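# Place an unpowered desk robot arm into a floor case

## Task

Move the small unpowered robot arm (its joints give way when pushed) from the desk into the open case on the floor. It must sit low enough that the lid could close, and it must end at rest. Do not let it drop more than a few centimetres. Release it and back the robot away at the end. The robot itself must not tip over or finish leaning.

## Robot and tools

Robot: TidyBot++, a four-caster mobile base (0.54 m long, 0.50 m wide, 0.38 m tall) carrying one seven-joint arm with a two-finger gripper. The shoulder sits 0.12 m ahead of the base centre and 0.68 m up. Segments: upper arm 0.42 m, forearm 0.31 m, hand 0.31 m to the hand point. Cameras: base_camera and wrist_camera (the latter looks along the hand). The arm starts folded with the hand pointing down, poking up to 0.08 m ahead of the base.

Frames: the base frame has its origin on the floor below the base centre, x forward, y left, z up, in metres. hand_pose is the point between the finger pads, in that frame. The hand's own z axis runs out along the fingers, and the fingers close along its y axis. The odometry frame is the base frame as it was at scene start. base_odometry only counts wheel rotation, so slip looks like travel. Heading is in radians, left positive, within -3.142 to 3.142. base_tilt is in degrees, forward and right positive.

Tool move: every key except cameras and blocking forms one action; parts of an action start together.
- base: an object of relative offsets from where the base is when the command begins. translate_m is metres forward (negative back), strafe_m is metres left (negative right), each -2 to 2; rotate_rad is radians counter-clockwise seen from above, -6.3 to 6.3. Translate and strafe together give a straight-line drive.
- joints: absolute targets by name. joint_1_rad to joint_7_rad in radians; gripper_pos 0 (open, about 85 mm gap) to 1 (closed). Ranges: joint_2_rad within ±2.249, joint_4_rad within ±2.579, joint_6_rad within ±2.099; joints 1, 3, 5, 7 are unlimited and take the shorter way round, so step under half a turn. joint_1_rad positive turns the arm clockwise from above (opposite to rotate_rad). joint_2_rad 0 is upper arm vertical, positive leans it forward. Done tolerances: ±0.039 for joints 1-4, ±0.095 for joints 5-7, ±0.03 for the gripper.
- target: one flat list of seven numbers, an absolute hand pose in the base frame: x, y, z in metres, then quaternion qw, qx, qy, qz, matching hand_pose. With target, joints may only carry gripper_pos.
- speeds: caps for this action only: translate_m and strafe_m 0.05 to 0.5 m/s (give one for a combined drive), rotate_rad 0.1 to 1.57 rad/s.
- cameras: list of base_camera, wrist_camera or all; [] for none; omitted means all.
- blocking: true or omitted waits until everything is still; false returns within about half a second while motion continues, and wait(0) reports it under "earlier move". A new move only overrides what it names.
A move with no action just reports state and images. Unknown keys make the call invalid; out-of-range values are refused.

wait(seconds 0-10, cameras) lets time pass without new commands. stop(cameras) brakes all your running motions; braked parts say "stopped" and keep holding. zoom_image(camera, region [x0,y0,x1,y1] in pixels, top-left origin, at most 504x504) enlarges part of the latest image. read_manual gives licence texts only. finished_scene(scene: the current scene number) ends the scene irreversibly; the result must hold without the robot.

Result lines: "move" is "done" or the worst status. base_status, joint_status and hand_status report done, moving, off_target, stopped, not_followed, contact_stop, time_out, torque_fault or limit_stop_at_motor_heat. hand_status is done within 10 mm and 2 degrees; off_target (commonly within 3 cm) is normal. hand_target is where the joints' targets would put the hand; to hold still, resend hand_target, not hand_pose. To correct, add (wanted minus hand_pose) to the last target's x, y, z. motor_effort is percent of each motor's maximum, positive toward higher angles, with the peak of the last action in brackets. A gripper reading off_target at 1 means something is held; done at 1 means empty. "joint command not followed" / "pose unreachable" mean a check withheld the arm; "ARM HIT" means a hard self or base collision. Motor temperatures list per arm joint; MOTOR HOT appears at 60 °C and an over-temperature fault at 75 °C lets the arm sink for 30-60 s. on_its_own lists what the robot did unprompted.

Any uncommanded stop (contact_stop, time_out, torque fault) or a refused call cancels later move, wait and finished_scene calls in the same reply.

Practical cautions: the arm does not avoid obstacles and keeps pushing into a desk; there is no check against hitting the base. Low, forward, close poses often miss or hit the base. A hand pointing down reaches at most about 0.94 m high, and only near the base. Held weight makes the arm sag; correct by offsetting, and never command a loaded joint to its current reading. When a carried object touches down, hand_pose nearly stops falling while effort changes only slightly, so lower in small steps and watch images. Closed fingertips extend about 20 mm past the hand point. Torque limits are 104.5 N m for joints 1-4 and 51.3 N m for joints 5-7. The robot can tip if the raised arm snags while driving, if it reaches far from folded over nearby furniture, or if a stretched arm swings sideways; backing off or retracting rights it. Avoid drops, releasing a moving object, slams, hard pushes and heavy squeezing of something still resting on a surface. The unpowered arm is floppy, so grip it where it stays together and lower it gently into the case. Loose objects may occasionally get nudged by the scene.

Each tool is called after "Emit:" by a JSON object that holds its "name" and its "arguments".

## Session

Emit:
{"name": "move", "arguments": {"joints": {"joint_6_rad": 0.35}}}

Scene clock: 1.90 s.
Motor temperatures (°C): [31 29 26 31 38 37 48]
move: done
base_odometry: x=+0.000 y=+0.000 heading=+0.000
base_tilt: forward=+0.6 right=-0.1
base_status: not commanded
joint_positions: joint_1_rad=-0.049 joint_2_rad=-0.336 joint_3_rad=+3.145 joint_4_rad=-2.524 joint_5_rad=+0.023 joint_6_rad=+0.297 joint_7_rad=+1.614 gripper_pos=+0.000
joint_status: all done
motor_effort: joint_1_rad=+1(1) joint_2_rad=-7(7) joint_3_rad=+0(1) joint_4_rad=+19(19) joint_5_rad=+0(1) joint_6_rad=+7(9) joint_7_rad=+0(1)
hand_pose: x=+0.5316 y=+0.0222 z=+0.7995 quat_wxyz=(+0.002, +0.809, +0.047, +0.586) (m; base frame)
hand_target: x=+0.5365 y=+0.0228 z=+0.8154 quat_wxyz=(+0.002, +0.793, +0.046, +0.607) (m; base frame)
hand_status: not commanded
pictures: base_camera, wrist_camera
Images, in order (width x height): base_camera 644x364, wrist_camera 644x476.

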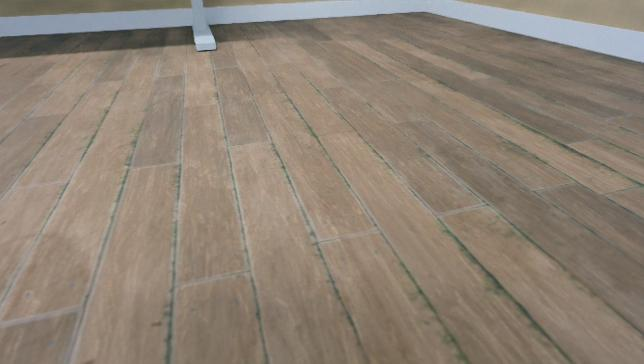

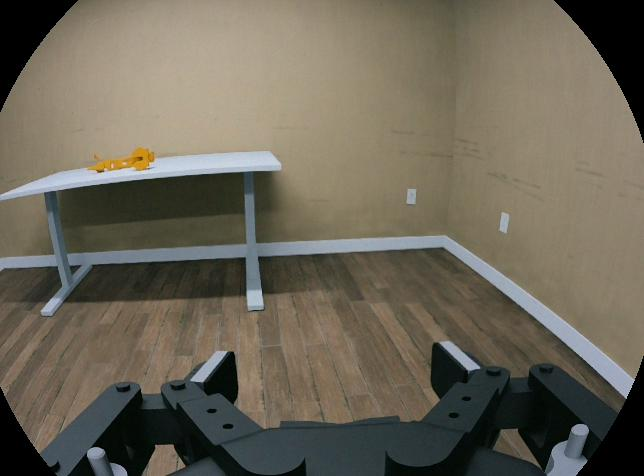

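Emit:
{"name": "move", "arguments": {"base": {"rotate_rad": 1.5}, "cameras": ["wrist_camera"]}}

Scene clock: 9.97 s.
Motor temperatures (°C): [30 29 26 31 38 37 48]
move: done
base_odometry: x=+0.000 y=+0.000 heading=+1.500
base_tilt: forward=+0.6 right=-0.1
base_status: done
joint_positions: joint_1_rad=-0.049 joint_2_rad=-0.336 joint_3_rad=+3.145 joint_4_rad=-2.524 joint_5_rad=+0.023 joint_6_rad=+0.299 joint_7_rad=+1.614 gripper_pos=+0.000
joint_status: not commanded
motor_effort: joint_1_rad=+1(2) joint_2_rad=-7(8) joint_3_rad=+1(2) joint_4_rad=+18(19) joint_5_rad=+0(1) joint_6_rad=+8(9) joint_7_rad=+0(1)
hand_pose: x=+0.5318 y=+0.0222 z=+0.8000 quat_wxyz=(+0.002, +0.809, +0.047, +0.586) (m; base frame)
hand_target: x=+0.5365 y=+0.0228 z=+0.8154 quat_wxyz=(+0.002, +0.793, +0.046, +0.607) (m; base frame)
hand_status: not commanded
pictures: wrist_camera
Images, in order (width x height): wrist_camera 644x476.

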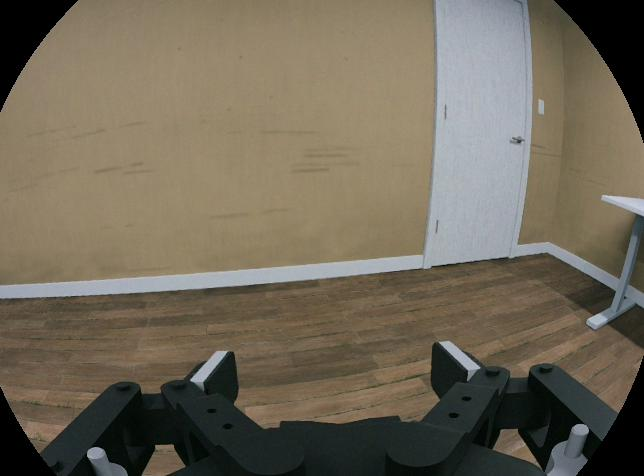

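Emit:
{"name": "move", "arguments": {"base": {"rotate_rad": 1.5}, "cameras": ["wrist_camera"]}}

Scene clock: 14.60 s.
Motor temperatures (°C): [30 29 26 31 38 37 48]
move: done
base_odometry: x=+0.000 y=+0.000 heading=+3.000
base_tilt: forward=+0.6 right=-0.1
base_status: done
joint_positions: joint_1_rad=-0.049 joint_2_rad=-0.336 joint_3_rad=+3.145 joint_4_rad=-2.524 joint_5_rad=+0.023 joint_6_rad=+0.299 joint_7_rad=+1.614 gripper_pos=+0.000
joint_status: not commanded
motor_effort: joint_1_rad=+0(1) joint_2_rad=-7(8) joint_3_rad=+0(1) joint_4_rad=+19(19) joint_5_rad=+0(1) joint_6_rad=+9(9) joint_7_rad=-1(1)
hand_pose: x=+0.5318 y=+0.0222 z=+0.8001 quat_wxyz=(+0.002, +0.809, +0.047, +0.586) (m; base frame)
hand_target: x=+0.5365 y=+0.0228 z=+0.8154 quat_wxyz=(+0.002, +0.793, +0.046, +0.607) (m; base frame)
hand_status: not commanded
pictures: wrist_camera
Images, in order (width x height): wrist_camera 644x476.

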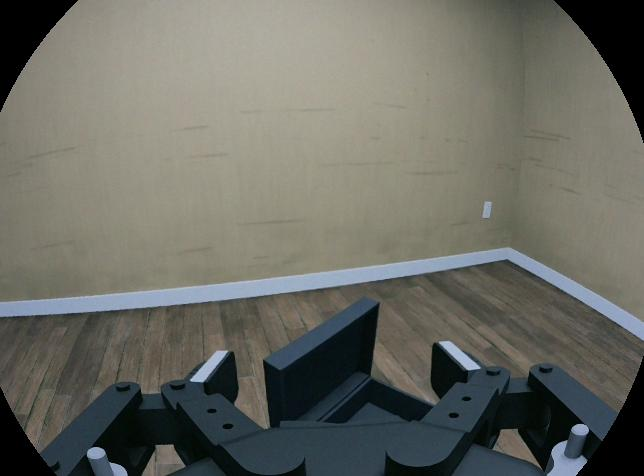

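Emit:
{"name": "wait", "arguments": {"seconds": 0, "cameras": ["base_camera"]}}

Emit:
{"name": "zoom_image", "arguments": {"camera": "base_camera", "region": [100, 0, 500, 364]}}

Scene clock: 18.57 s.
Motor temperatures (°C): [30 29 25 31 38 37 48]
base_odometry: x=+0.000 y=+0.000 heading=+3.000
base_tilt: forward=+0.6 right=-0.1
base_status: done
joint_positions: joint_1_rad=-0.049 joint_2_rad=-0.336 joint_3_rad=+3.145 joint_4_rad=-2.524 joint_5_rad=+0.023 joint_6_rad=+0.299 joint_7_rad=+1.614 gripper_pos=+0.000
joint_status: not commanded
motor_effort: joint_1_rad=+1(1) joint_2_rad=-7(8) joint_3_rad=+0(1) joint_4_rad=+18(19) joint_5_rad=-1(1) joint_6_rad=+8(9) joint_7_rad=+0(1)
hand_pose: x=+0.5318 y=+0.0222 z=+0.8001 quat_wxyz=(+0.002, +0.809, +0.047, +0.586) (m; base frame)
hand_target: x=+0.5365 y=+0.0228 z=+0.8154 quat_wxyz=(+0.002, +0.793, +0.046, +0.607) (m; base frame)
hand_status: not commanded
pictures: base_camera
Images, in order (width x height): base_camera 644x364.

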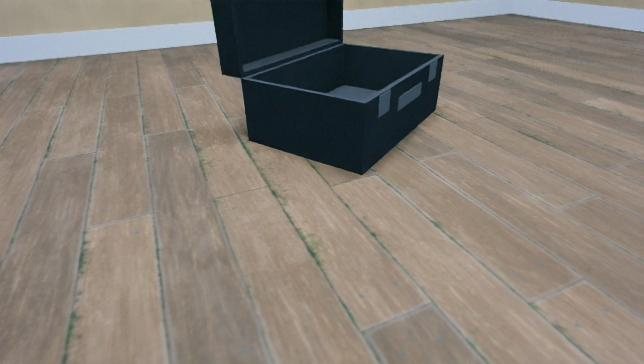

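Scaled by 1.260.

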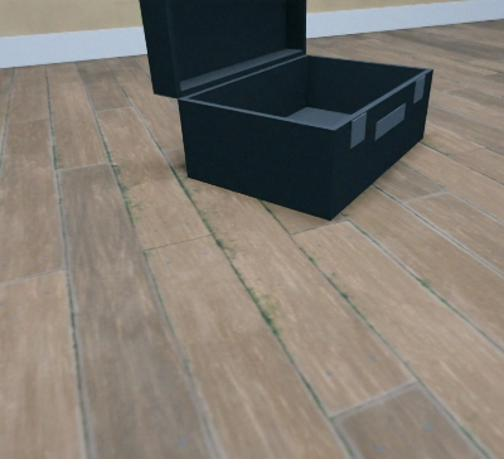

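Emit:
{"name": "move", "arguments": {"base": {"rotate_rad": -2.6}}}

Scene clock: 38.27 s.
Motor temperatures (°C): [30 29 25 31 38 37 48]
move: done
base_odometry: x=+0.000 y=+0.000 heading=+0.400
base_tilt: forward=+0.6 right=-0.1
base_status: done
joint_positions: joint_1_rad=-0.049 joint_2_rad=-0.336 joint_3_rad=+3.145 joint_4_rad=-2.524 joint_5_rad=+0.023 joint_6_rad=+0.300 joint_7_rad=+1.614 gripper_pos=+0.000
joint_status: not commanded
motor_effort: joint_1_rad=+0(2) joint_2_rad=-7(8) joint_3_rad=+0(2) joint_4_rad=+19(19) joint_5_rad=+0(1) joint_6_rad=+8(9) joint_7_rad=+0(1)
hand_pose: x=+0.5319 y=+0.0223 z=+0.8002 quat_wxyz=(+0.002, +0.809, +0.047, +0.587) (m; base frame)
hand_target: x=+0.5365 y=+0.0228 z=+0.8154 quat_wxyz=(+0.002, +0.793, +0.046, +0.607) (m; base frame)
hand_status: not commanded
pictures: base_camera, wrist_camera
Images, in order (width x height): base_camera 644x364, wrist_camera 644x476.

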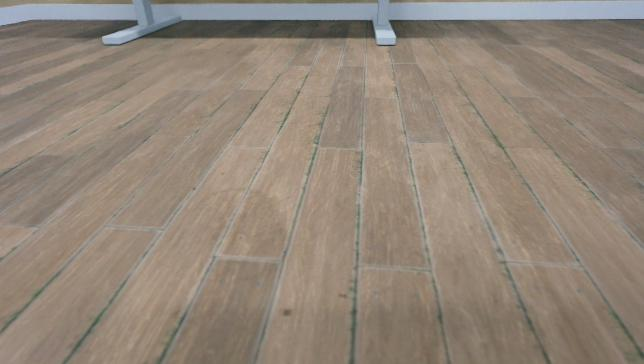

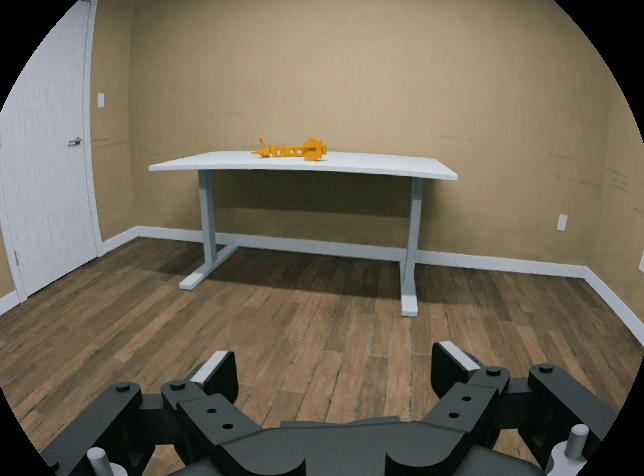

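Emit:
{"name": "zoom_image", "arguments": {"camera": "base_camera", "region": [80, 0, 440, 80]}}

Emit:
{"name": "zoom_image", "arguments": {"camera": "wrist_camera", "region": [220, 120, 360, 190]}}

Scaled by 1.400.

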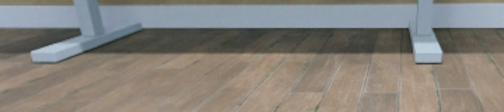

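Scaled by 3.600.

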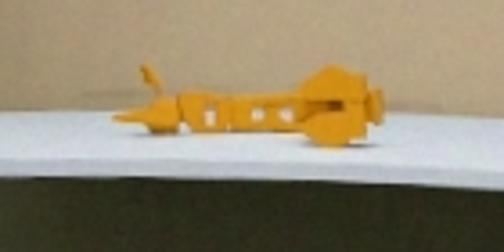

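Emit:
{"name": "move", "arguments": {"base": {"translate_m": 1.15, "strafe_m": 0.3, "rotate_rad": -0.012}, "joints": {"joint_1_rad": 0.0, "joint_2_rad": -0.2, "joint_3_rad": 3.14, "joint_4_rad": -1.45, "joint_5_rad": 0.0, "joint_6_rad": -1.1, "joint_7_rad": 1.57}}}

Scene clock: 79.83 s.
Motor temperatures (°C): [30 29 25 31 38 37 48]
move: done
base_odometry: x=+0.943 y=+0.724 heading=+0.387
base_tilt: forward=+0.6 right=-0.1
base_status: done
joint_positions: joint_1_rad=-0.029 joint_2_rad=-0.195 joint_3_rad=+3.145 joint_4_rad=-1.477 joint_5_rad=+0.023 joint_6_rad=-1.064 joint_7_rad=+1.614 gripper_pos=+0.000
joint_status: all done
motor_effort: joint_1_rad=+1(1) joint_2_rad=-13(17) joint_3_rad=+0(2) joint_4_rad=+20(22) joint_5_rad=+0(2) joint_6_rad=+6(10) joint_7_rad=-1(2)
hand_pose: x=+0.5611 y=+0.0058 z=+0.9664 quat_wxyz=(+0.015, +0.921, +0.032, +0.387) (m; base frame)
hand_target: x=+0.5552 y=+0.0021 z=+0.9746 quat_wxyz=(+0.000, +0.923, +0.000, +0.386) (m; base frame)
hand_status: not commanded
pictures: base_camera, wrist_camera
Images, in order (width x height): base_camera 644x364, wrist_camera 644x476.

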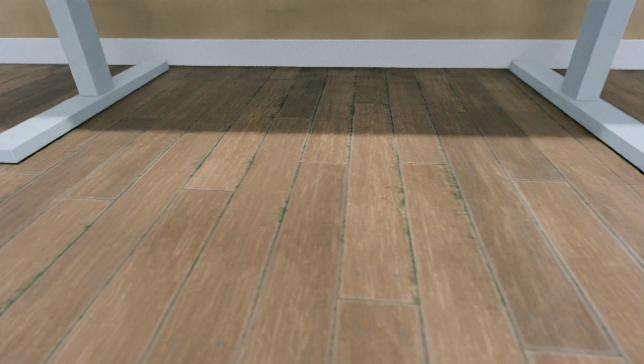

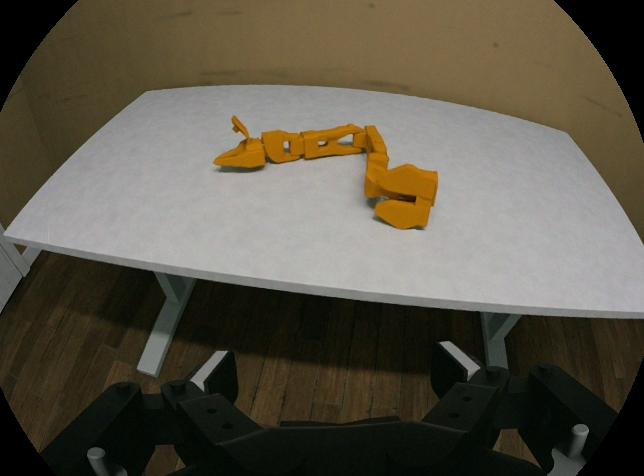

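Emit:
{"name": "move", "arguments": {"base": {"translate_m": 0.4, "strafe_m": -0.07}, "target": [0.6, 0.0, 0.92, 0, 1, 0, 0]}}

Scene clock: 116.90 s.
Motor temperatures (°C): [30 29 25 31 38 37 48]
move: off_target
base_odometry: x=+1.340 y=+0.810 heading=+0.388
base_tilt: forward=+0.6 right=-0.1
base_status: done
joint_positions: joint_1_rad=-0.028 joint_2_rad=+0.611 joint_3_rad=+3.172 joint_4_rad=-0.263 joint_5_rad=+0.010 joint_6_rad=-2.059 joint_7_rad=+1.614 gripper_pos=+0.000
joint_status: not commanded
motor_effort: joint_1_rad=+0(1) joint_2_rad=-37(39) joint_3_rad=+0(1) joint_4_rad=+13(20) joint_5_rad=+0(1) joint_6_rad=+2(7) joint_7_rad=+0(1)
hand_pose: x=+0.6663 y=+0.0048 z=+0.9236 quat_wxyz=(+0.015, +0.994, +0.021, +0.104) (m; base frame)
hand_target: x=+0.6581 y=-0.0006 z=+0.9255 quat_wxyz=(+0.001, +0.996, +0.000, +0.094) (m; base frame)
hand_status: off_target (0.067 m and 12.3 deg from the pose sent, 0.061 m and 45.8 deg at the start; a joint's target at an end of its range on 67 of 67 steps)
pictures: base_camera, wrist_camera
Images, in order (width x height): base_camera 644x364, wrist_camera 644x476.

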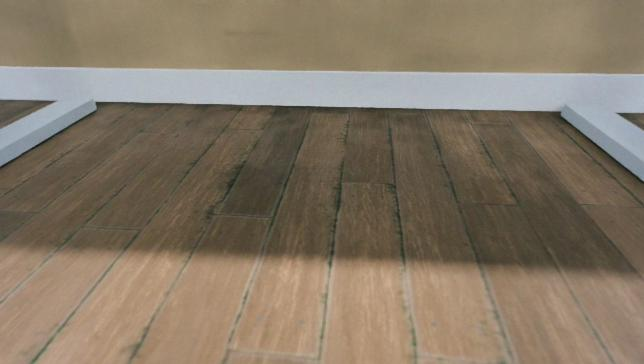

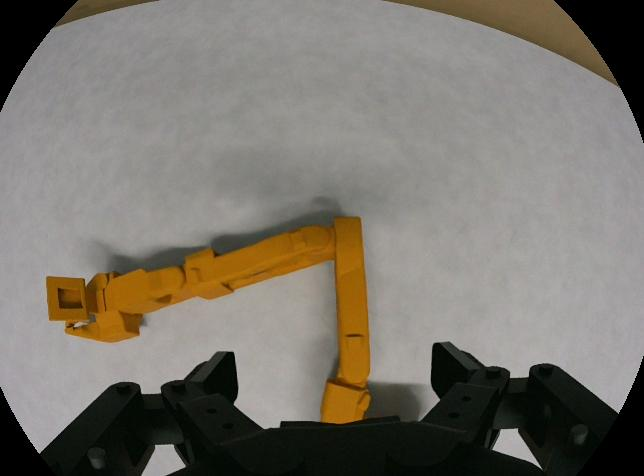

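Emit:
{"name": "move", "arguments": {"base": {"translate_m": 0.1}, "target": [0.56, -0.03, 0.86, 0, 0.9996, 0.0288, 0], "cameras": ["wrist_camera"]}}

Scene clock: 147.40 s.
Motor temperatures (°C): [30 29 25 31 38 37 48]
move: off_target
base_odometry: x=+1.432 y=+0.848 heading=+0.388
base_tilt: forward=+0.6 right=-0.1
base_status: done
joint_positions: joint_1_rad=+0.020 joint_2_rad=+0.358 joint_3_rad=+3.172 joint_4_rad=-0.903 joint_5_rad=+0.009 joint_6_rad=-1.917 joint_7_rad=+1.659 gripper_pos=+0.000
joint_status: not commanded
motor_effort: joint_1_rad=+0(2) joint_2_rad=-30(40) joint_3_rad=+0(1) joint_4_rad=+15(16) joint_5_rad=+0(1) joint_6_rad=-1(3) joint_7_rad=+0(1)
hand_pose: x=+0.5543 y=-0.0204 z=+0.8605 quat_wxyz=(+0.008, +1.000, +0.019, -0.019) (m; base frame)
hand_target: x=+0.5600 y=-0.0300 z=+0.8600 quat_wxyz=(+0.000, +1.000, +0.029, +0.000) (m; base frame)
hand_status: off_target (0.011 m and 2.6 deg from the pose sent, 0.129 m and 12.1 deg at the start)
pictures: wrist_camera
Images, in order (width x height): wrist_camera 644x476.

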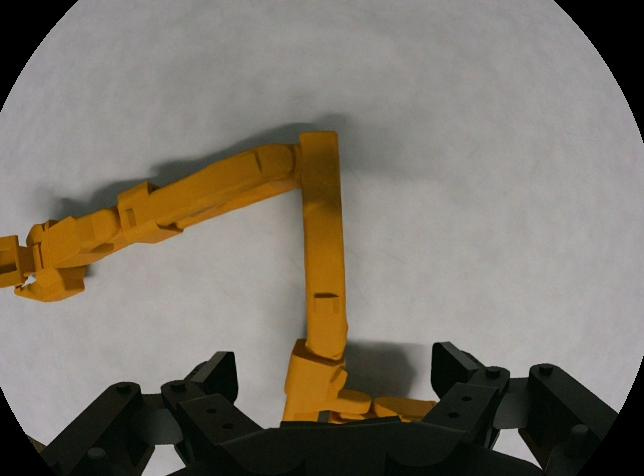

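Emit:
{"name": "move", "arguments": {"target": [0.568, -0.033, 0.80, -0.004, 0.9989, 0.0454, 0.012], "joints": {"gripper_pos": 0.3}, "cameras": ["wrist_camera"]}}

Scene clock: 171.03 s.
Motor temperatures (°C): [30 29 25 31 38 37 48]
move: off_target
base_odometry: x=+1.432 y=+0.848 heading=+0.388
base_tilt: forward=+0.6 right=-0.1
base_status: not commanded
joint_positions: joint_1_rad=+0.034 joint_2_rad=+0.331 joint_3_rad=+3.172 joint_4_rad=-1.143 joint_5_rad=+0.009 joint_6_rad=-1.687 joint_7_rad=+1.703 gripper_pos=+0.300
joint_status: all done
motor_effort: joint_1_rad=+0(1) joint_2_rad=-30(32) joint_3_rad=+0(1) joint_4_rad=+16(17) joint_5_rad=+0(1) joint_6_rad=+0(1) joint_7_rad=-1(1)
hand_pose: x=+0.5620 y=-0.0280 z=+0.7987 quat_wxyz=(+0.009, +0.999, +0.034, -0.011) (m; base frame)
hand_target: x=+0.5680 y=-0.0330 z=+0.8000 quat_wxyz=(-0.004, +0.999, +0.045, +0.012) (m; base frame)
hand_status: off_target (0.008 m and 3.2 deg from the pose sent, 0.063 m and 4.9 deg at the start)
pictures: wrist_camera
Images, in order (width x height): wrist_camera 644x476.

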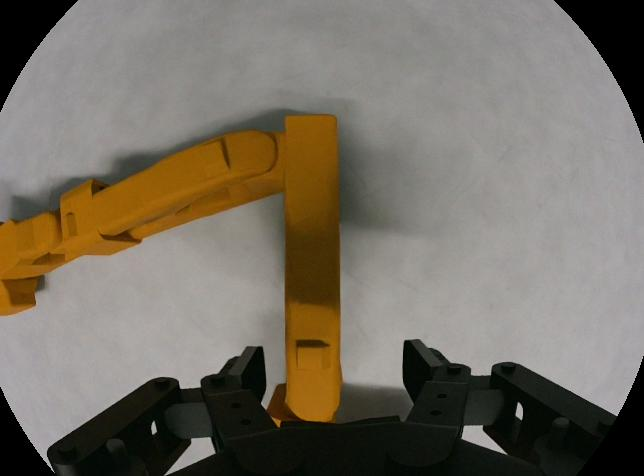

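Emit:
{"name": "move", "arguments": {"target": [0.57, -0.025, 0.752, -0.012, 0.9987, 0.0454, 0.02], "cameras": ["wrist_camera"]}}

Scene clock: 183.53 s.
Motor temperatures (°C): [30 30 25 31 38 37 48]
move: off_target
base_odometry: x=+1.432 y=+0.848 heading=+0.388
base_tilt: forward=+0.6 right=-0.1
base_status: not commanded
joint_positions: joint_1_rad=+0.034 joint_2_rad=+0.321 joint_3_rad=+3.172 joint_4_rad=-1.310 joint_5_rad=+0.009 joint_6_rad=-1.517 joint_7_rad=+1.704 gripper_pos=+0.300
joint_status: not commanded
motor_effort: joint_1_rad=+0(1) joint_2_rad=-30(32) joint_3_rad=+0(1) joint_4_rad=+17(17) joint_5_rad=+0(1) joint_6_rad=-1(1) joint_7_rad=+0(1)
hand_pose: x=+0.5629 y=-0.0286 z=+0.7507 quat_wxyz=(+0.009, +0.999, +0.035, -0.004) (m; base frame)
hand_target: x=+0.5700 y=-0.0250 z=+0.7520 quat_wxyz=(-0.012, +0.999, +0.045, +0.020) (m; base frame)
hand_status: off_target (0.008 m and 3.8 deg from the pose sent, 0.048 m and 4.4 deg at the start)
pictures: wrist_camera
Images, in order (width x height): wrist_camera 644x476.

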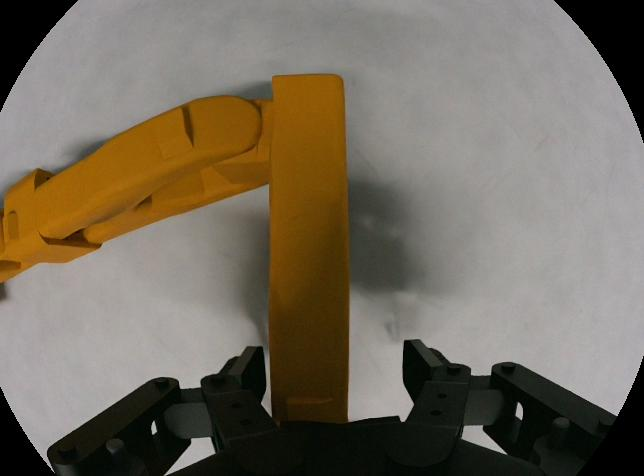

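Emit:
{"name": "move", "arguments": {"target": [0.57, -0.012, 0.752, -0.012, 0.9987, 0.0454, 0.02], "cameras": ["wrist_camera"]}}

Scene clock: 192.80 s.
Motor temperatures (°C): [30 30 25 31 38 37 48]
move: off_target
base_odometry: x=+1.432 y=+0.848 heading=+0.388
base_tilt: forward=+0.6 right=-0.1
base_status: not commanded
joint_positions: joint_1_rad=+0.034 joint_2_rad=+0.321 joint_3_rad=+3.172 joint_4_rad=-1.311 joint_5_rad=+0.009 joint_6_rad=-1.512 joint_7_rad=+1.703 gripper_pos=+0.300
joint_status: not commanded
motor_effort: joint_1_rad=+0(1) joint_2_rad=-30(30) joint_3_rad=+0(1) joint_4_rad=+17(17) joint_5_rad=+0(1) joint_6_rad=+0(1) joint_7_rad=+0(1)
hand_pose: x=+0.5642 y=-0.0285 z=+0.7508 quat_wxyz=(+0.009, +0.999, +0.036, -0.002) (m; base frame)
hand_target: x=+0.5700 y=-0.0120 z=+0.7520 quat_wxyz=(-0.012, +0.999, +0.045, +0.020) (m; base frame)
hand_status: off_target (0.018 m and 3.7 deg from the pose sent, 0.018 m and 3.8 deg at the start)
pictures: wrist_camera
Images, in order (width x height): wrist_camera 644x476.

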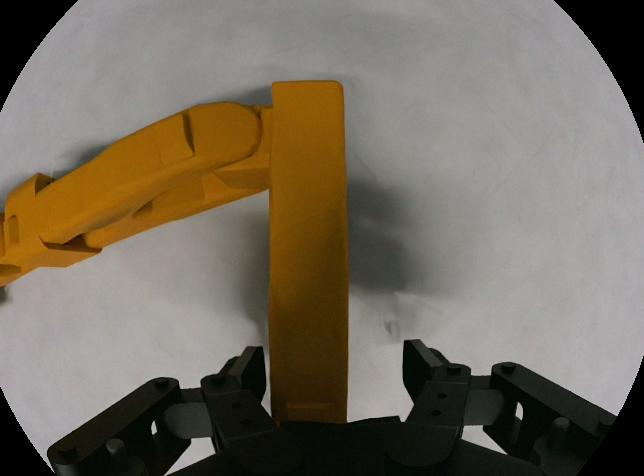

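Emit:
{"name": "move", "arguments": {"target": [0.57, -0.025, 0.752, -0.012, 0.9987, 0.0454, 0.02], "base": {"strafe_m": 0.008}, "speeds": {"strafe_m": 0.1}, "cameras": ["wrist_camera"]}}

Scene clock: 199.70 s.
Motor temperatures (°C): [30 30 25 31 38 37 48]
move: off_target
base_odometry: x=+1.429 y=+0.856 heading=+0.388
base_tilt: forward=+0.6 right=-0.1
base_status: done
joint_positions: joint_1_rad=+0.040 joint_2_rad=+0.320 joint_3_rad=+3.172 joint_4_rad=-1.311 joint_5_rad=+0.007 joint_6_rad=-1.511 joint_7_rad=+1.717 gripper_pos=+0.300
joint_status: not commanded
motor_effort: joint_1_rad=+0(3) joint_2_rad=-30(31) joint_3_rad=+0(1) joint_4_rad=+16(17) joint_5_rad=+0(1) joint_6_rad=-1(1) joint_7_rad=-1(1)
hand_pose: x=+0.5642 y=-0.0309 z=+0.7509 quat_wxyz=(+0.008, +0.999, +0.039, -0.001) (m; base frame)
hand_target: x=+0.5700 y=-0.0250 z=+0.7520 quat_wxyz=(-0.012, +0.999, +0.045, +0.020) (m; base frame)
hand_status: off_target (0.008 m and 3.4 deg from the pose sent, 0.007 m and 3.7 deg at the start)
pictures: wrist_camera
Images, in order (width x height): wrist_camera 644x476.

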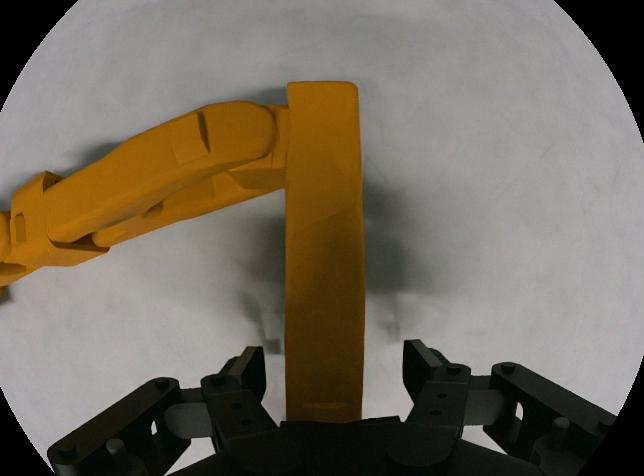

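Emit:
{"name": "move", "arguments": {"joints": {"gripper_pos": 0.65}, "cameras": []}}

Emit:
{"name": "move", "arguments": {"joints": {"gripper_pos": 0.9}, "cameras": ["wrist_camera"]}}

Scene clock: 205.40 s.
Motor temperatures (°C): [30 30 25 31 38 37 48]
move: done
base_odometry: x=+1.429 y=+0.856 heading=+0.388
base_tilt: forward=+0.6 right=-0.1
base_status: not commanded
joint_positions: joint_1_rad=+0.040 joint_2_rad=+0.320 joint_3_rad=+3.172 joint_4_rad=-1.311 joint_5_rad=+0.005 joint_6_rad=-1.511 joint_7_rad=+1.717 gripper_pos=+0.650
joint_status: all done
motor_effort: joint_1_rad=+1(2) joint_2_rad=-30(30) joint_3_rad=+0(1) joint_4_rad=+16(17) joint_5_rad=+0(1) joint_6_rad=+0(1) joint_7_rad=+0(1)
hand_pose: x=+0.5643 y=-0.0303 z=+0.7510 quat_wxyz=(+0.007, +0.999, +0.039, -0.001) (m; base frame)
hand_target: x=+0.5700 y=-0.0250 z=+0.7520 quat_wxyz=(-0.012, +0.999, +0.045, +0.020) (m; base frame)
hand_status: not commanded
pictures: none
No camera images: "cameras" was empty.

Scene clock: 206.07 s.
Motor temperatures (°C): [30 30 25 31 38 37 48]
move: off_target
base_odometry: x=+1.429 y=+0.856 heading=+0.388
base_tilt: forward=+0.6 right=-0.1
base_status: not commanded
joint_positions: joint_1_rad=+0.041 joint_2_rad=+0.320 joint_3_rad=+3.172 joint_4_rad=-1.311 joint_5_rad=+0.002 joint_6_rad=-1.510 joint_7_rad=+1.718 gripper_pos=+0.761
joint_status: gripper_pos off_target (ended at +0.761, target +0.900)
motor_effort: joint_1_rad=+0(2) joint_2_rad=-30(31) joint_3_rad=+0(1) joint_4_rad=+16(17) joint_5_rad=-1(2) joint_6_rad=+0(1) joint_7_rad=+0(1)
hand_pose: x=+0.5646 y=-0.0295 z=+0.7510 quat_wxyz=(+0.006, +0.999, +0.039, +0.000) (m; base frame)
hand_target: x=+0.5700 y=-0.0250 z=+0.7520 quat_wxyz=(-0.012, +0.999, +0.045, +0.020) (m; base frame)
hand_status: not commanded
pictures: wrist_camera
Images, in order (width x height): wrist_camera 644x476.

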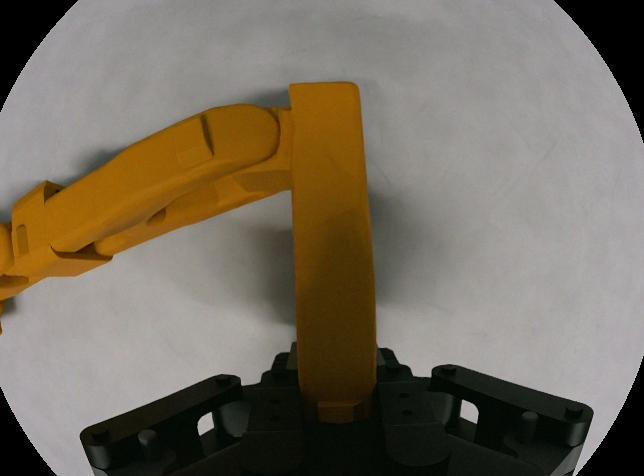

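Emit:
{"name": "move", "arguments": {"target": [0.57, -0.03, 0.84, -0.006, 0.9988, 0.0454, 0.01], "joints": {"gripper_pos": 1.0}, "cameras": ["wrist_camera"]}}

Scene clock: 220.67 s.
Motor temperatures (°C): [30 30 25 31 38 37 48]
move: off_target
base_odometry: x=+1.429 y=+0.856 heading=+0.388
base_tilt: forward=+0.6 right=-0.1
base_status: not commanded
joint_positions: joint_1_rad=+0.041 joint_2_rad=+0.364 joint_3_rad=+3.172 joint_4_rad=-1.044 joint_5_rad=+0.002 joint_6_rad=-1.738 joint_7_rad=+1.718 gripper_pos=+0.761
joint_status: gripper_pos off_target (ended at +0.761, target +1.000)
motor_effort: joint_1_rad=+1(1) joint_2_rad=-37(39) joint_3_rad=+0(1) joint_4_rad=+19(21) joint_5_rad=-2(2) joint_6_rad=+0(2) joint_7_rad=-1(1)
hand_pose: x=+0.5769 y=-0.0294 z=+0.8145 quat_wxyz=(+0.006, +0.999, +0.039, -0.003) (m; base frame)
hand_target: x=+0.5700 y=-0.0300 z=+0.8400 quat_wxyz=(-0.006, +0.999, +0.045, +0.010) (m; base frame)
hand_status: off_target (0.026 m and 2.2 deg from the pose sent, 0.089 m and 1.9 deg at the start)
pictures: wrist_camera
Images, in order (width x height): wrist_camera 644x476.

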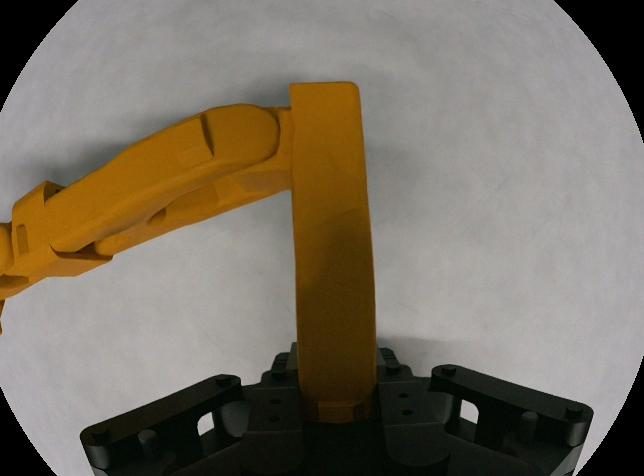

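Emit:
{"name": "move", "arguments": {}}

Scene clock: 253.57 s.
Motor temperatures (°C): [30 30 25 31 38 37 48]
base_odometry: x=+1.429 y=+0.856 heading=+0.388
base_tilt: forward=+0.6 right=-0.1
base_status: not commanded
joint_positions: joint_1_rad=+0.041 joint_2_rad=+0.364 joint_3_rad=+3.172 joint_4_rad=-1.044 joint_5_rad=+0.002 joint_6_rad=-1.741 joint_7_rad=+1.718 gripper_pos=+0.761
joint_status: gripper_pos off_target (ended at +0.761, target +1.000)
motor_effort: joint_1_rad=+1(1) joint_2_rad=-37(39) joint_3_rad=+0(1) joint_4_rad=+20(21) joint_5_rad=-1(2) joint_6_rad=+0(2) joint_7_rad=-1(1)
hand_pose: x=+0.5759 y=-0.0293 z=+0.8145 quat_wxyz=(+0.006, +0.999, +0.039, -0.005) (m; base frame)
hand_target: x=+0.5700 y=-0.0300 z=+0.8400 quat_wxyz=(-0.006, +0.999, +0.045, +0.010) (m; base frame)
hand_status: off_target (0.026 m and 2.3 deg from the pose sent, 0.089 m and 1.9 deg at the start)
pictures: base_camera, wrist_camera
Images, in order (width x height): base_camera 644x364, wrist_camera 644x476.

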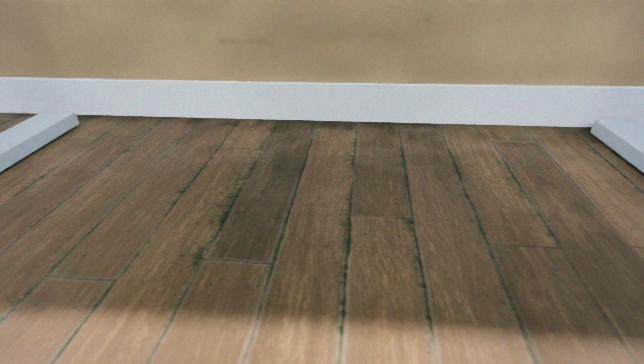

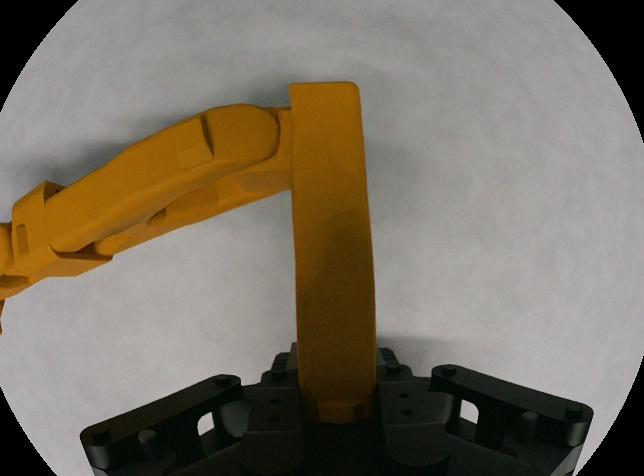

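Emit:
{"name": "move", "arguments": {"base": {"translate_m": -0.65}, "speeds": {"translate_m": 0.25}}}

Emit:
{"name": "move", "arguments": {"joints": {"joint_7_rad": 0.40}}}

Scene clock: 264.77 s.
Motor temperatures (°C): [30 30 25 31 38 37 48]
move: done
base_odometry: x=+0.827 y=+0.610 heading=+0.388
base_tilt: forward=+0.6 right=-0.1
base_status: done
joint_positions: joint_1_rad=+0.042 joint_2_rad=+0.370 joint_3_rad=+3.172 joint_4_rad=-1.043 joint_5_rad=+0.002 joint_6_rad=-1.751 joint_7_rad=+1.718 gripper_pos=+0.761
joint_status: not commanded
motor_effort: joint_1_rad=+1(2) joint_2_rad=-36(40) joint_3_rad=-1(2) joint_4_rad=+20(21) joint_5_rad=+0(2) joint_6_rad=-1(3) joint_7_rad=+0(1)
hand_pose: x=+0.5742 y=-0.0298 z=+0.8122 quat_wxyz=(+0.005, +0.999, +0.038, -0.011) (m; base frame)
hand_target: x=+0.5700 y=-0.0300 z=+0.8400 quat_wxyz=(-0.006, +0.999, +0.045, +0.010) (m; base frame)
hand_status: not commanded
pictures: base_camera, wrist_camera
Images, in order (width x height): base_camera 644x364, wrist_camera 644x476.

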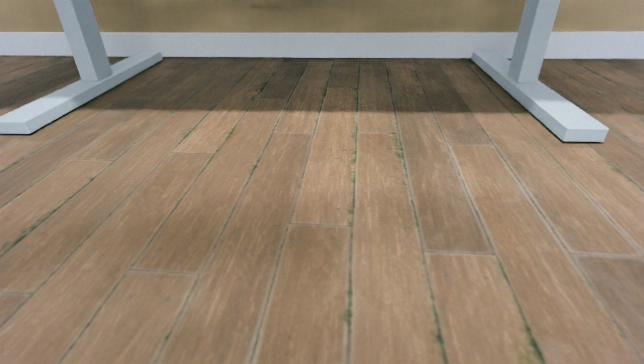

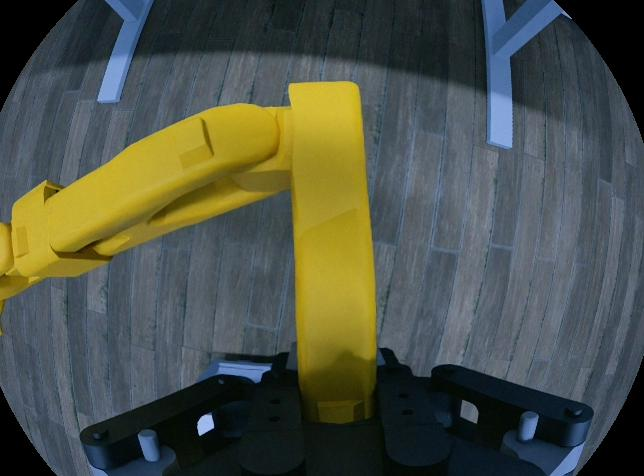

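Scene clock: 266.70 s.
Motor temperatures (°C): [30 30 25 31 38 37 48]
move: done
base_odometry: x=+0.827 y=+0.610 heading=+0.388
base_tilt: forward=+0.6 right=-0.1
base_status: not commanded
joint_positions: joint_1_rad=+0.042 joint_2_rad=+0.370 joint_3_rad=+3.172 joint_4_rad=-1.043 joint_5_rad=+0.002 joint_6_rad=-1.753 joint_7_rad=+0.448 gripper_pos=+0.761
joint_status: all done
motor_effort: joint_1_rad=+1(1) joint_2_rad=-37(38) joint_3_rad=+0(1) joint_4_rad=+20(21) joint_5_rad=+0(2) joint_6_rad=+0(2) joint_7_rad=-1(2)
hand_pose: x=+0.5735 y=-0.0297 z=+0.8122 quat_wxyz=(+0.012, +0.827, -0.562, -0.007) (m; base frame)
hand_target: x=+0.5700 y=-0.0300 z=+0.8400 quat_wxyz=(-0.011, +0.809, -0.587, +0.004) (m; base frame)
hand_status: not commanded
pictures: base_camera, wrist_camera
Images, in order (width x height): base_camera 644x364, wrist_camera 644x476.

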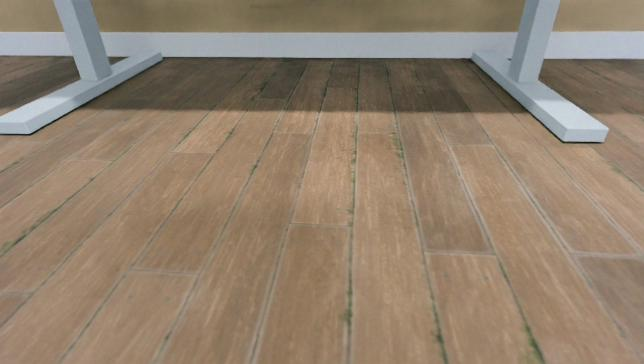

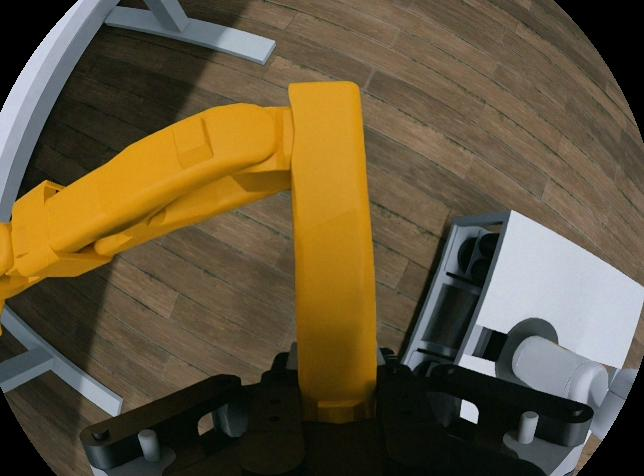

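Emit:
{"name": "move", "arguments": {"target": [0.558, -0.02, 0.735, -0.0427, 0.805, -0.59, 0.027]}}

Scene clock: 275.80 s.
Motor temperatures (°C): [30 30 25 31 38 37 48]
move: off_target
base_odometry: x=+0.827 y=+0.610 heading=+0.388
base_tilt: forward=+0.6 right=-0.1
base_status: not commanded
joint_positions: joint_1_rad=-0.051 joint_2_rad=+0.288 joint_3_rad=+3.328 joint_4_rad=-1.486 joint_5_rad=-0.046 joint_6_rad=-1.392 joint_7_rad=+0.448 gripper_pos=+0.761
joint_status: not commanded
motor_effort: joint_1_rad=+1(1) joint_2_rad=-34(38) joint_3_rad=+2(2) joint_4_rad=+20(22) joint_5_rad=-1(1) joint_6_rad=+0(1) joint_7_rad=-1(1)
hand_pose: x=+0.5394 y=-0.0369 z=+0.7116 quat_wxyz=(+0.008, +0.808, -0.589, -0.007) (m; base frame)
hand_target: x=+0.5580 y=-0.0200 z=+0.7350 quat_wxyz=(-0.043, +0.806, -0.590, +0.027) (m; base frame)
hand_status: off_target (0.034 m and 7.0 deg from the pose sent, 0.079 m and 8.4 deg at the start)
pictures: base_camera, wrist_camera
Images, in order (width x height): base_camera 644x364, wrist_camera 644x476.

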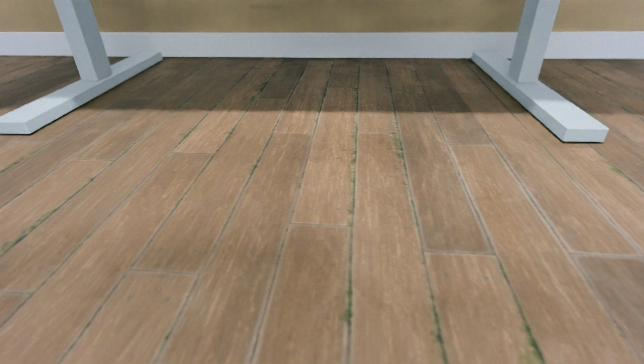

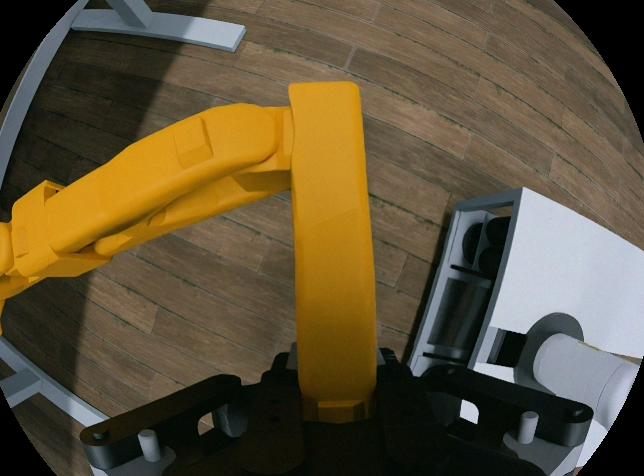

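Emit:
{"name": "move", "arguments": {"base": {"translate_m": 0.14}, "speeds": {"translate_m": 0.1}, "cameras": ["wrist_camera"]}}

Scene clock: 285.03 s.
Motor temperatures (°C): [30 30 25 31 38 37 48]
move: done
base_odometry: x=+0.957 y=+0.663 heading=+0.388
base_tilt: forward=+0.6 right=-0.1
base_status: done
joint_positions: joint_1_rad=-0.053 joint_2_rad=+0.279 joint_3_rad=+3.330 joint_4_rad=-1.498 joint_5_rad=-0.047 joint_6_rad=-1.384 joint_7_rad=+0.448 gripper_pos=+0.761
joint_status: not commanded
motor_effort: joint_1_rad=+1(1) joint_2_rad=-34(36) joint_3_rad=+0(2) joint_4_rad=+20(23) joint_5_rad=+0(2) joint_6_rad=+1(5) joint_7_rad=+0(2)
hand_pose: x=+0.5373 y=-0.0360 z=+0.7115 quat_wxyz=(+0.006, +0.808, -0.589, -0.005) (m; base frame)
hand_target: x=+0.5580 y=-0.0200 z=+0.7350 quat_wxyz=(-0.043, +0.806, -0.590, +0.027) (m; base frame)
hand_status: not commanded
pictures: wrist_camera
Images, in order (width x height): wrist_camera 644x476.

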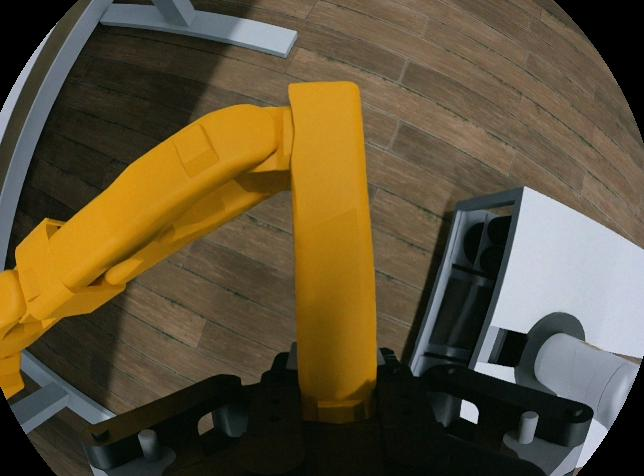

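Emit:
{"name": "move", "arguments": {"base": {"translate_m": 0.08}, "speeds": {"translate_m": 0.08}, "cameras": ["wrist_camera"]}}

Scene clock: 291.17 s.
Motor temperatures (°C): [30 30 25 31 38 37 48]
move: done
base_odometry: x=+1.031 y=+0.694 heading=+0.388
base_tilt: forward=+0.6 right=-0.1
base_status: done
joint_positions: joint_1_rad=-0.054 joint_2_rad=+0.275 joint_3_rad=+3.330 joint_4_rad=-1.503 joint_5_rad=-0.047 joint_6_rad=-1.382 joint_7_rad=+0.448 gripper_pos=+0.761
joint_status: not commanded
motor_effort: joint_1_rad=+1(1) joint_2_rad=-33(35) joint_3_rad=+1(2) joint_4_rad=+21(24) joint_5_rad=+0(2) joint_6_rad=+0(5) joint_7_rad=-1(2)
hand_pose: x=+0.5363 y=-0.0359 z=+0.7118 quat_wxyz=(+0.005, +0.808, -0.589, -0.005) (m; base frame)
hand_target: x=+0.5580 y=-0.0200 z=+0.7350 quat_wxyz=(-0.043, +0.806, -0.590, +0.027) (m; base frame)
hand_status: not commanded
pictures: wrist_camera
Images, in order (width x height): wrist_camera 644x476.

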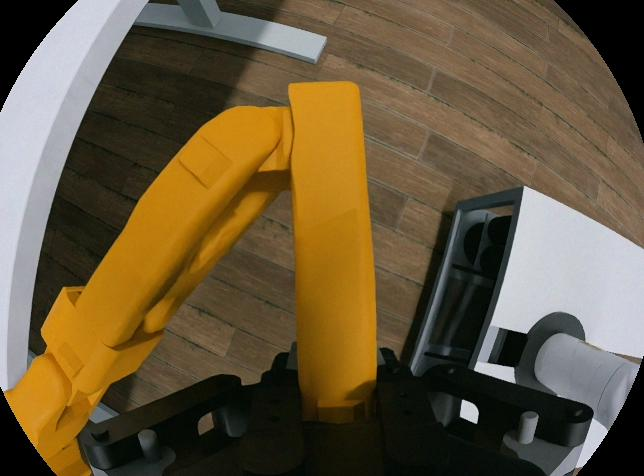

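Emit:
{"name": "move", "arguments": {"base": {"translate_m": 0.06}, "speeds": {"translate_m": 0.08}, "cameras": ["wrist_camera"]}}

Scene clock: 295.90 s.
Motor temperatures (°C): [30 30 25 31 38 37 48]
move: done
base_odometry: x=+1.087 y=+0.717 heading=+0.389
base_tilt: forward=+0.6 right=-0.1
base_status: done
joint_positions: joint_1_rad=-0.054 joint_2_rad=+0.272 joint_3_rad=+3.330 joint_4_rad=-1.504 joint_5_rad=-0.047 joint_6_rad=-1.378 joint_7_rad=+0.448 gripper_pos=+0.761
joint_status: not commanded
motor_effort: joint_1_rad=+1(2) joint_2_rad=-32(35) joint_3_rad=+0(2) joint_4_rad=+20(23) joint_5_rad=-1(2) joint_6_rad=+1(4) joint_7_rad=-1(2)
hand_pose: x=+0.5367 y=-0.0359 z=+0.7124 quat_wxyz=(+0.004, +0.808, -0.589, -0.003) (m; base frame)
hand_target: x=+0.5580 y=-0.0200 z=+0.7350 quat_wxyz=(-0.043, +0.806, -0.590, +0.027) (m; base frame)
hand_status: not commanded
pictures: wrist_camera
Images, in order (width x height): wrist_camera 644x476.

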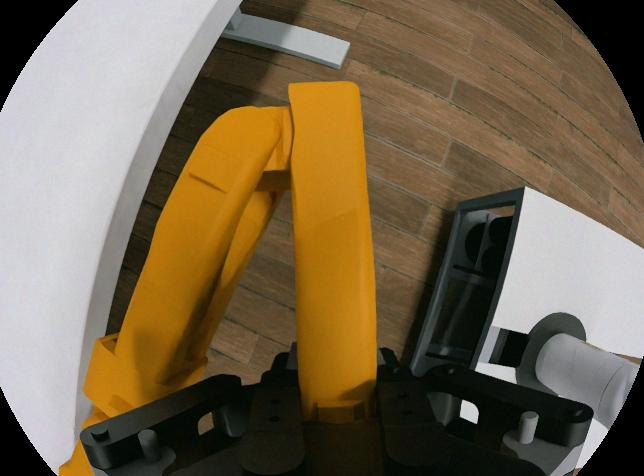

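Emit:
{"name": "move", "arguments": {"base": {"translate_m": -0.35}, "speeds": {"translate_m": 0.25}, "cameras": ["wrist_camera"]}}

Emit:
{"name": "move", "arguments": {"joints": {"joint_7_rad": 3.38}}}

Scene clock: 308.57 s.
Motor temperatures (°C): [30 30 25 31 38 37 48]
move: done
base_odometry: x=+0.763 y=+0.584 heading=+0.389
base_tilt: forward=+0.6 right=-0.1
base_status: done
joint_positions: joint_1_rad=-0.055 joint_2_rad=+0.271 joint_3_rad=+3.333 joint_4_rad=-1.504 joint_5_rad=-0.048 joint_6_rad=-1.369 joint_7_rad=+0.448 gripper_pos=+0.761
joint_status: not commanded
motor_effort: joint_1_rad=+1(3) joint_2_rad=-32(36) joint_3_rad=+1(3) joint_4_rad=+20(21) joint_5_rad=-1(2) joint_6_rad=+0(2) joint_7_rad=-1(1)
hand_pose: x=+0.5396 y=-0.0365 z=+0.7132 quat_wxyz=(+0.001, +0.808, -0.590, +0.002) (m; base frame)
hand_target: x=+0.5580 y=-0.0200 z=+0.7350 quat_wxyz=(-0.043, +0.806, -0.590, +0.027) (m; base frame)
hand_status: not commanded
pictures: wrist_camera
Images, in order (width x height): wrist_camera 644x476.

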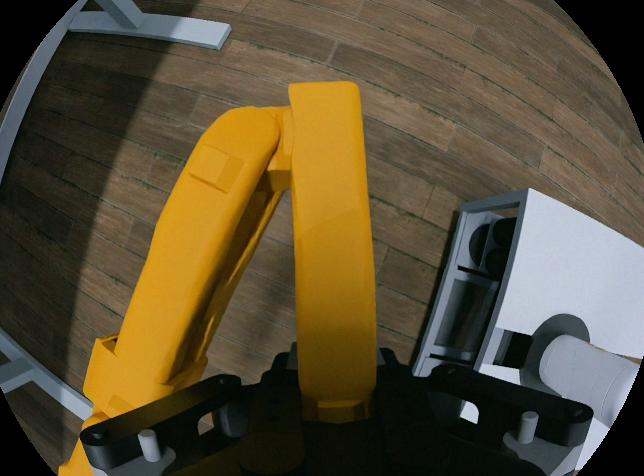

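Scene clock: 311.80 s.
Motor temperatures (°C): [30 30 25 31 38 37 48]
move: done
base_odometry: x=+0.763 y=+0.584 heading=+0.389
base_tilt: forward=+0.6 right=-0.1
base_status: not commanded
joint_positions: joint_1_rad=-0.055 joint_2_rad=+0.271 joint_3_rad=+3.333 joint_4_rad=-1.504 joint_5_rad=-0.057 joint_6_rad=-1.369 joint_7_rad=+3.331 gripper_pos=+0.761
joint_status: all done
motor_effort: joint_1_rad=+0(1) joint_2_rad=-32(33) joint_3_rad=+1(1) joint_4_rad=+19(21) joint_5_rad=+1(2) joint_6_rad=-1(3) joint_7_rad=-1(2)
hand_pose: x=+0.5400 y=-0.0338 z=+0.7132 quat_wxyz=(+0.000, +0.690, +0.724, +0.003) (m; base frame)
hand_target: x=+0.5580 y=-0.0200 z=+0.7350 quat_wxyz=(+0.022, +0.671, +0.740, +0.045) (m; base frame)
hand_status: not commanded
pictures: base_camera, wrist_camera
Images, in order (width x height): base_camera 644x364, wrist_camera 644x476.

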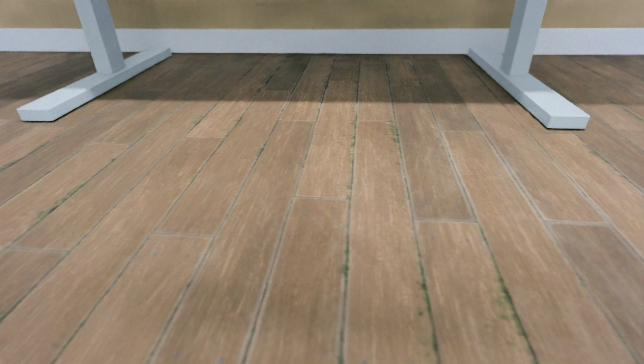

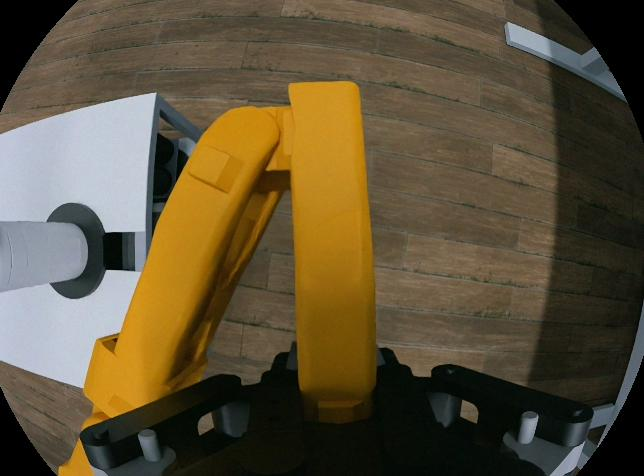

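Emit:
{"name": "move", "arguments": {"base": {"translate_m": 0.34}, "speeds": {"translate_m": 0.2}, "cameras": ["wrist_camera"]}}

Scene clock: 322.77 s.
Motor temperatures (°C): [30 30 25 31 38 37 48]
move: done
base_odometry: x=+1.077 y=+0.713 heading=+0.390
base_tilt: forward=+0.6 right=-0.1
base_status: done
joint_positions: joint_1_rad=-0.056 joint_2_rad=+0.268 joint_3_rad=+3.333 joint_4_rad=-1.504 joint_5_rad=-0.059 joint_6_rad=-1.364 joint_7_rad=+3.331 gripper_pos=+0.761
joint_status: not commanded
motor_effort: joint_1_rad=+0(1) joint_2_rad=-32(35) joint_3_rad=+0(2) joint_4_rad=+18(21) joint_5_rad=+1(2) joint_6_rad=+0(2) joint_7_rad=+0(1)
hand_pose: x=+0.5414 y=-0.0333 z=+0.7141 quat_wxyz=(+0.002, +0.690, +0.724, +0.006) (m; base frame)
hand_target: x=+0.5580 y=-0.0200 z=+0.7350 quat_wxyz=(+0.022, +0.671, +0.740, +0.045) (m; base frame)
hand_status: not commanded
pictures: wrist_camera
Images, in order (width x height): wrist_camera 644x476.

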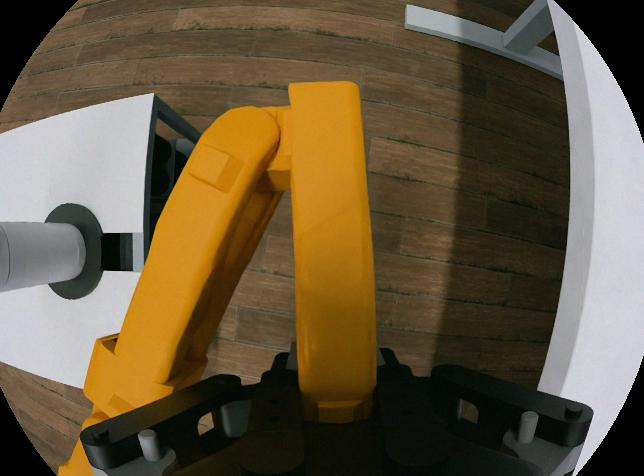

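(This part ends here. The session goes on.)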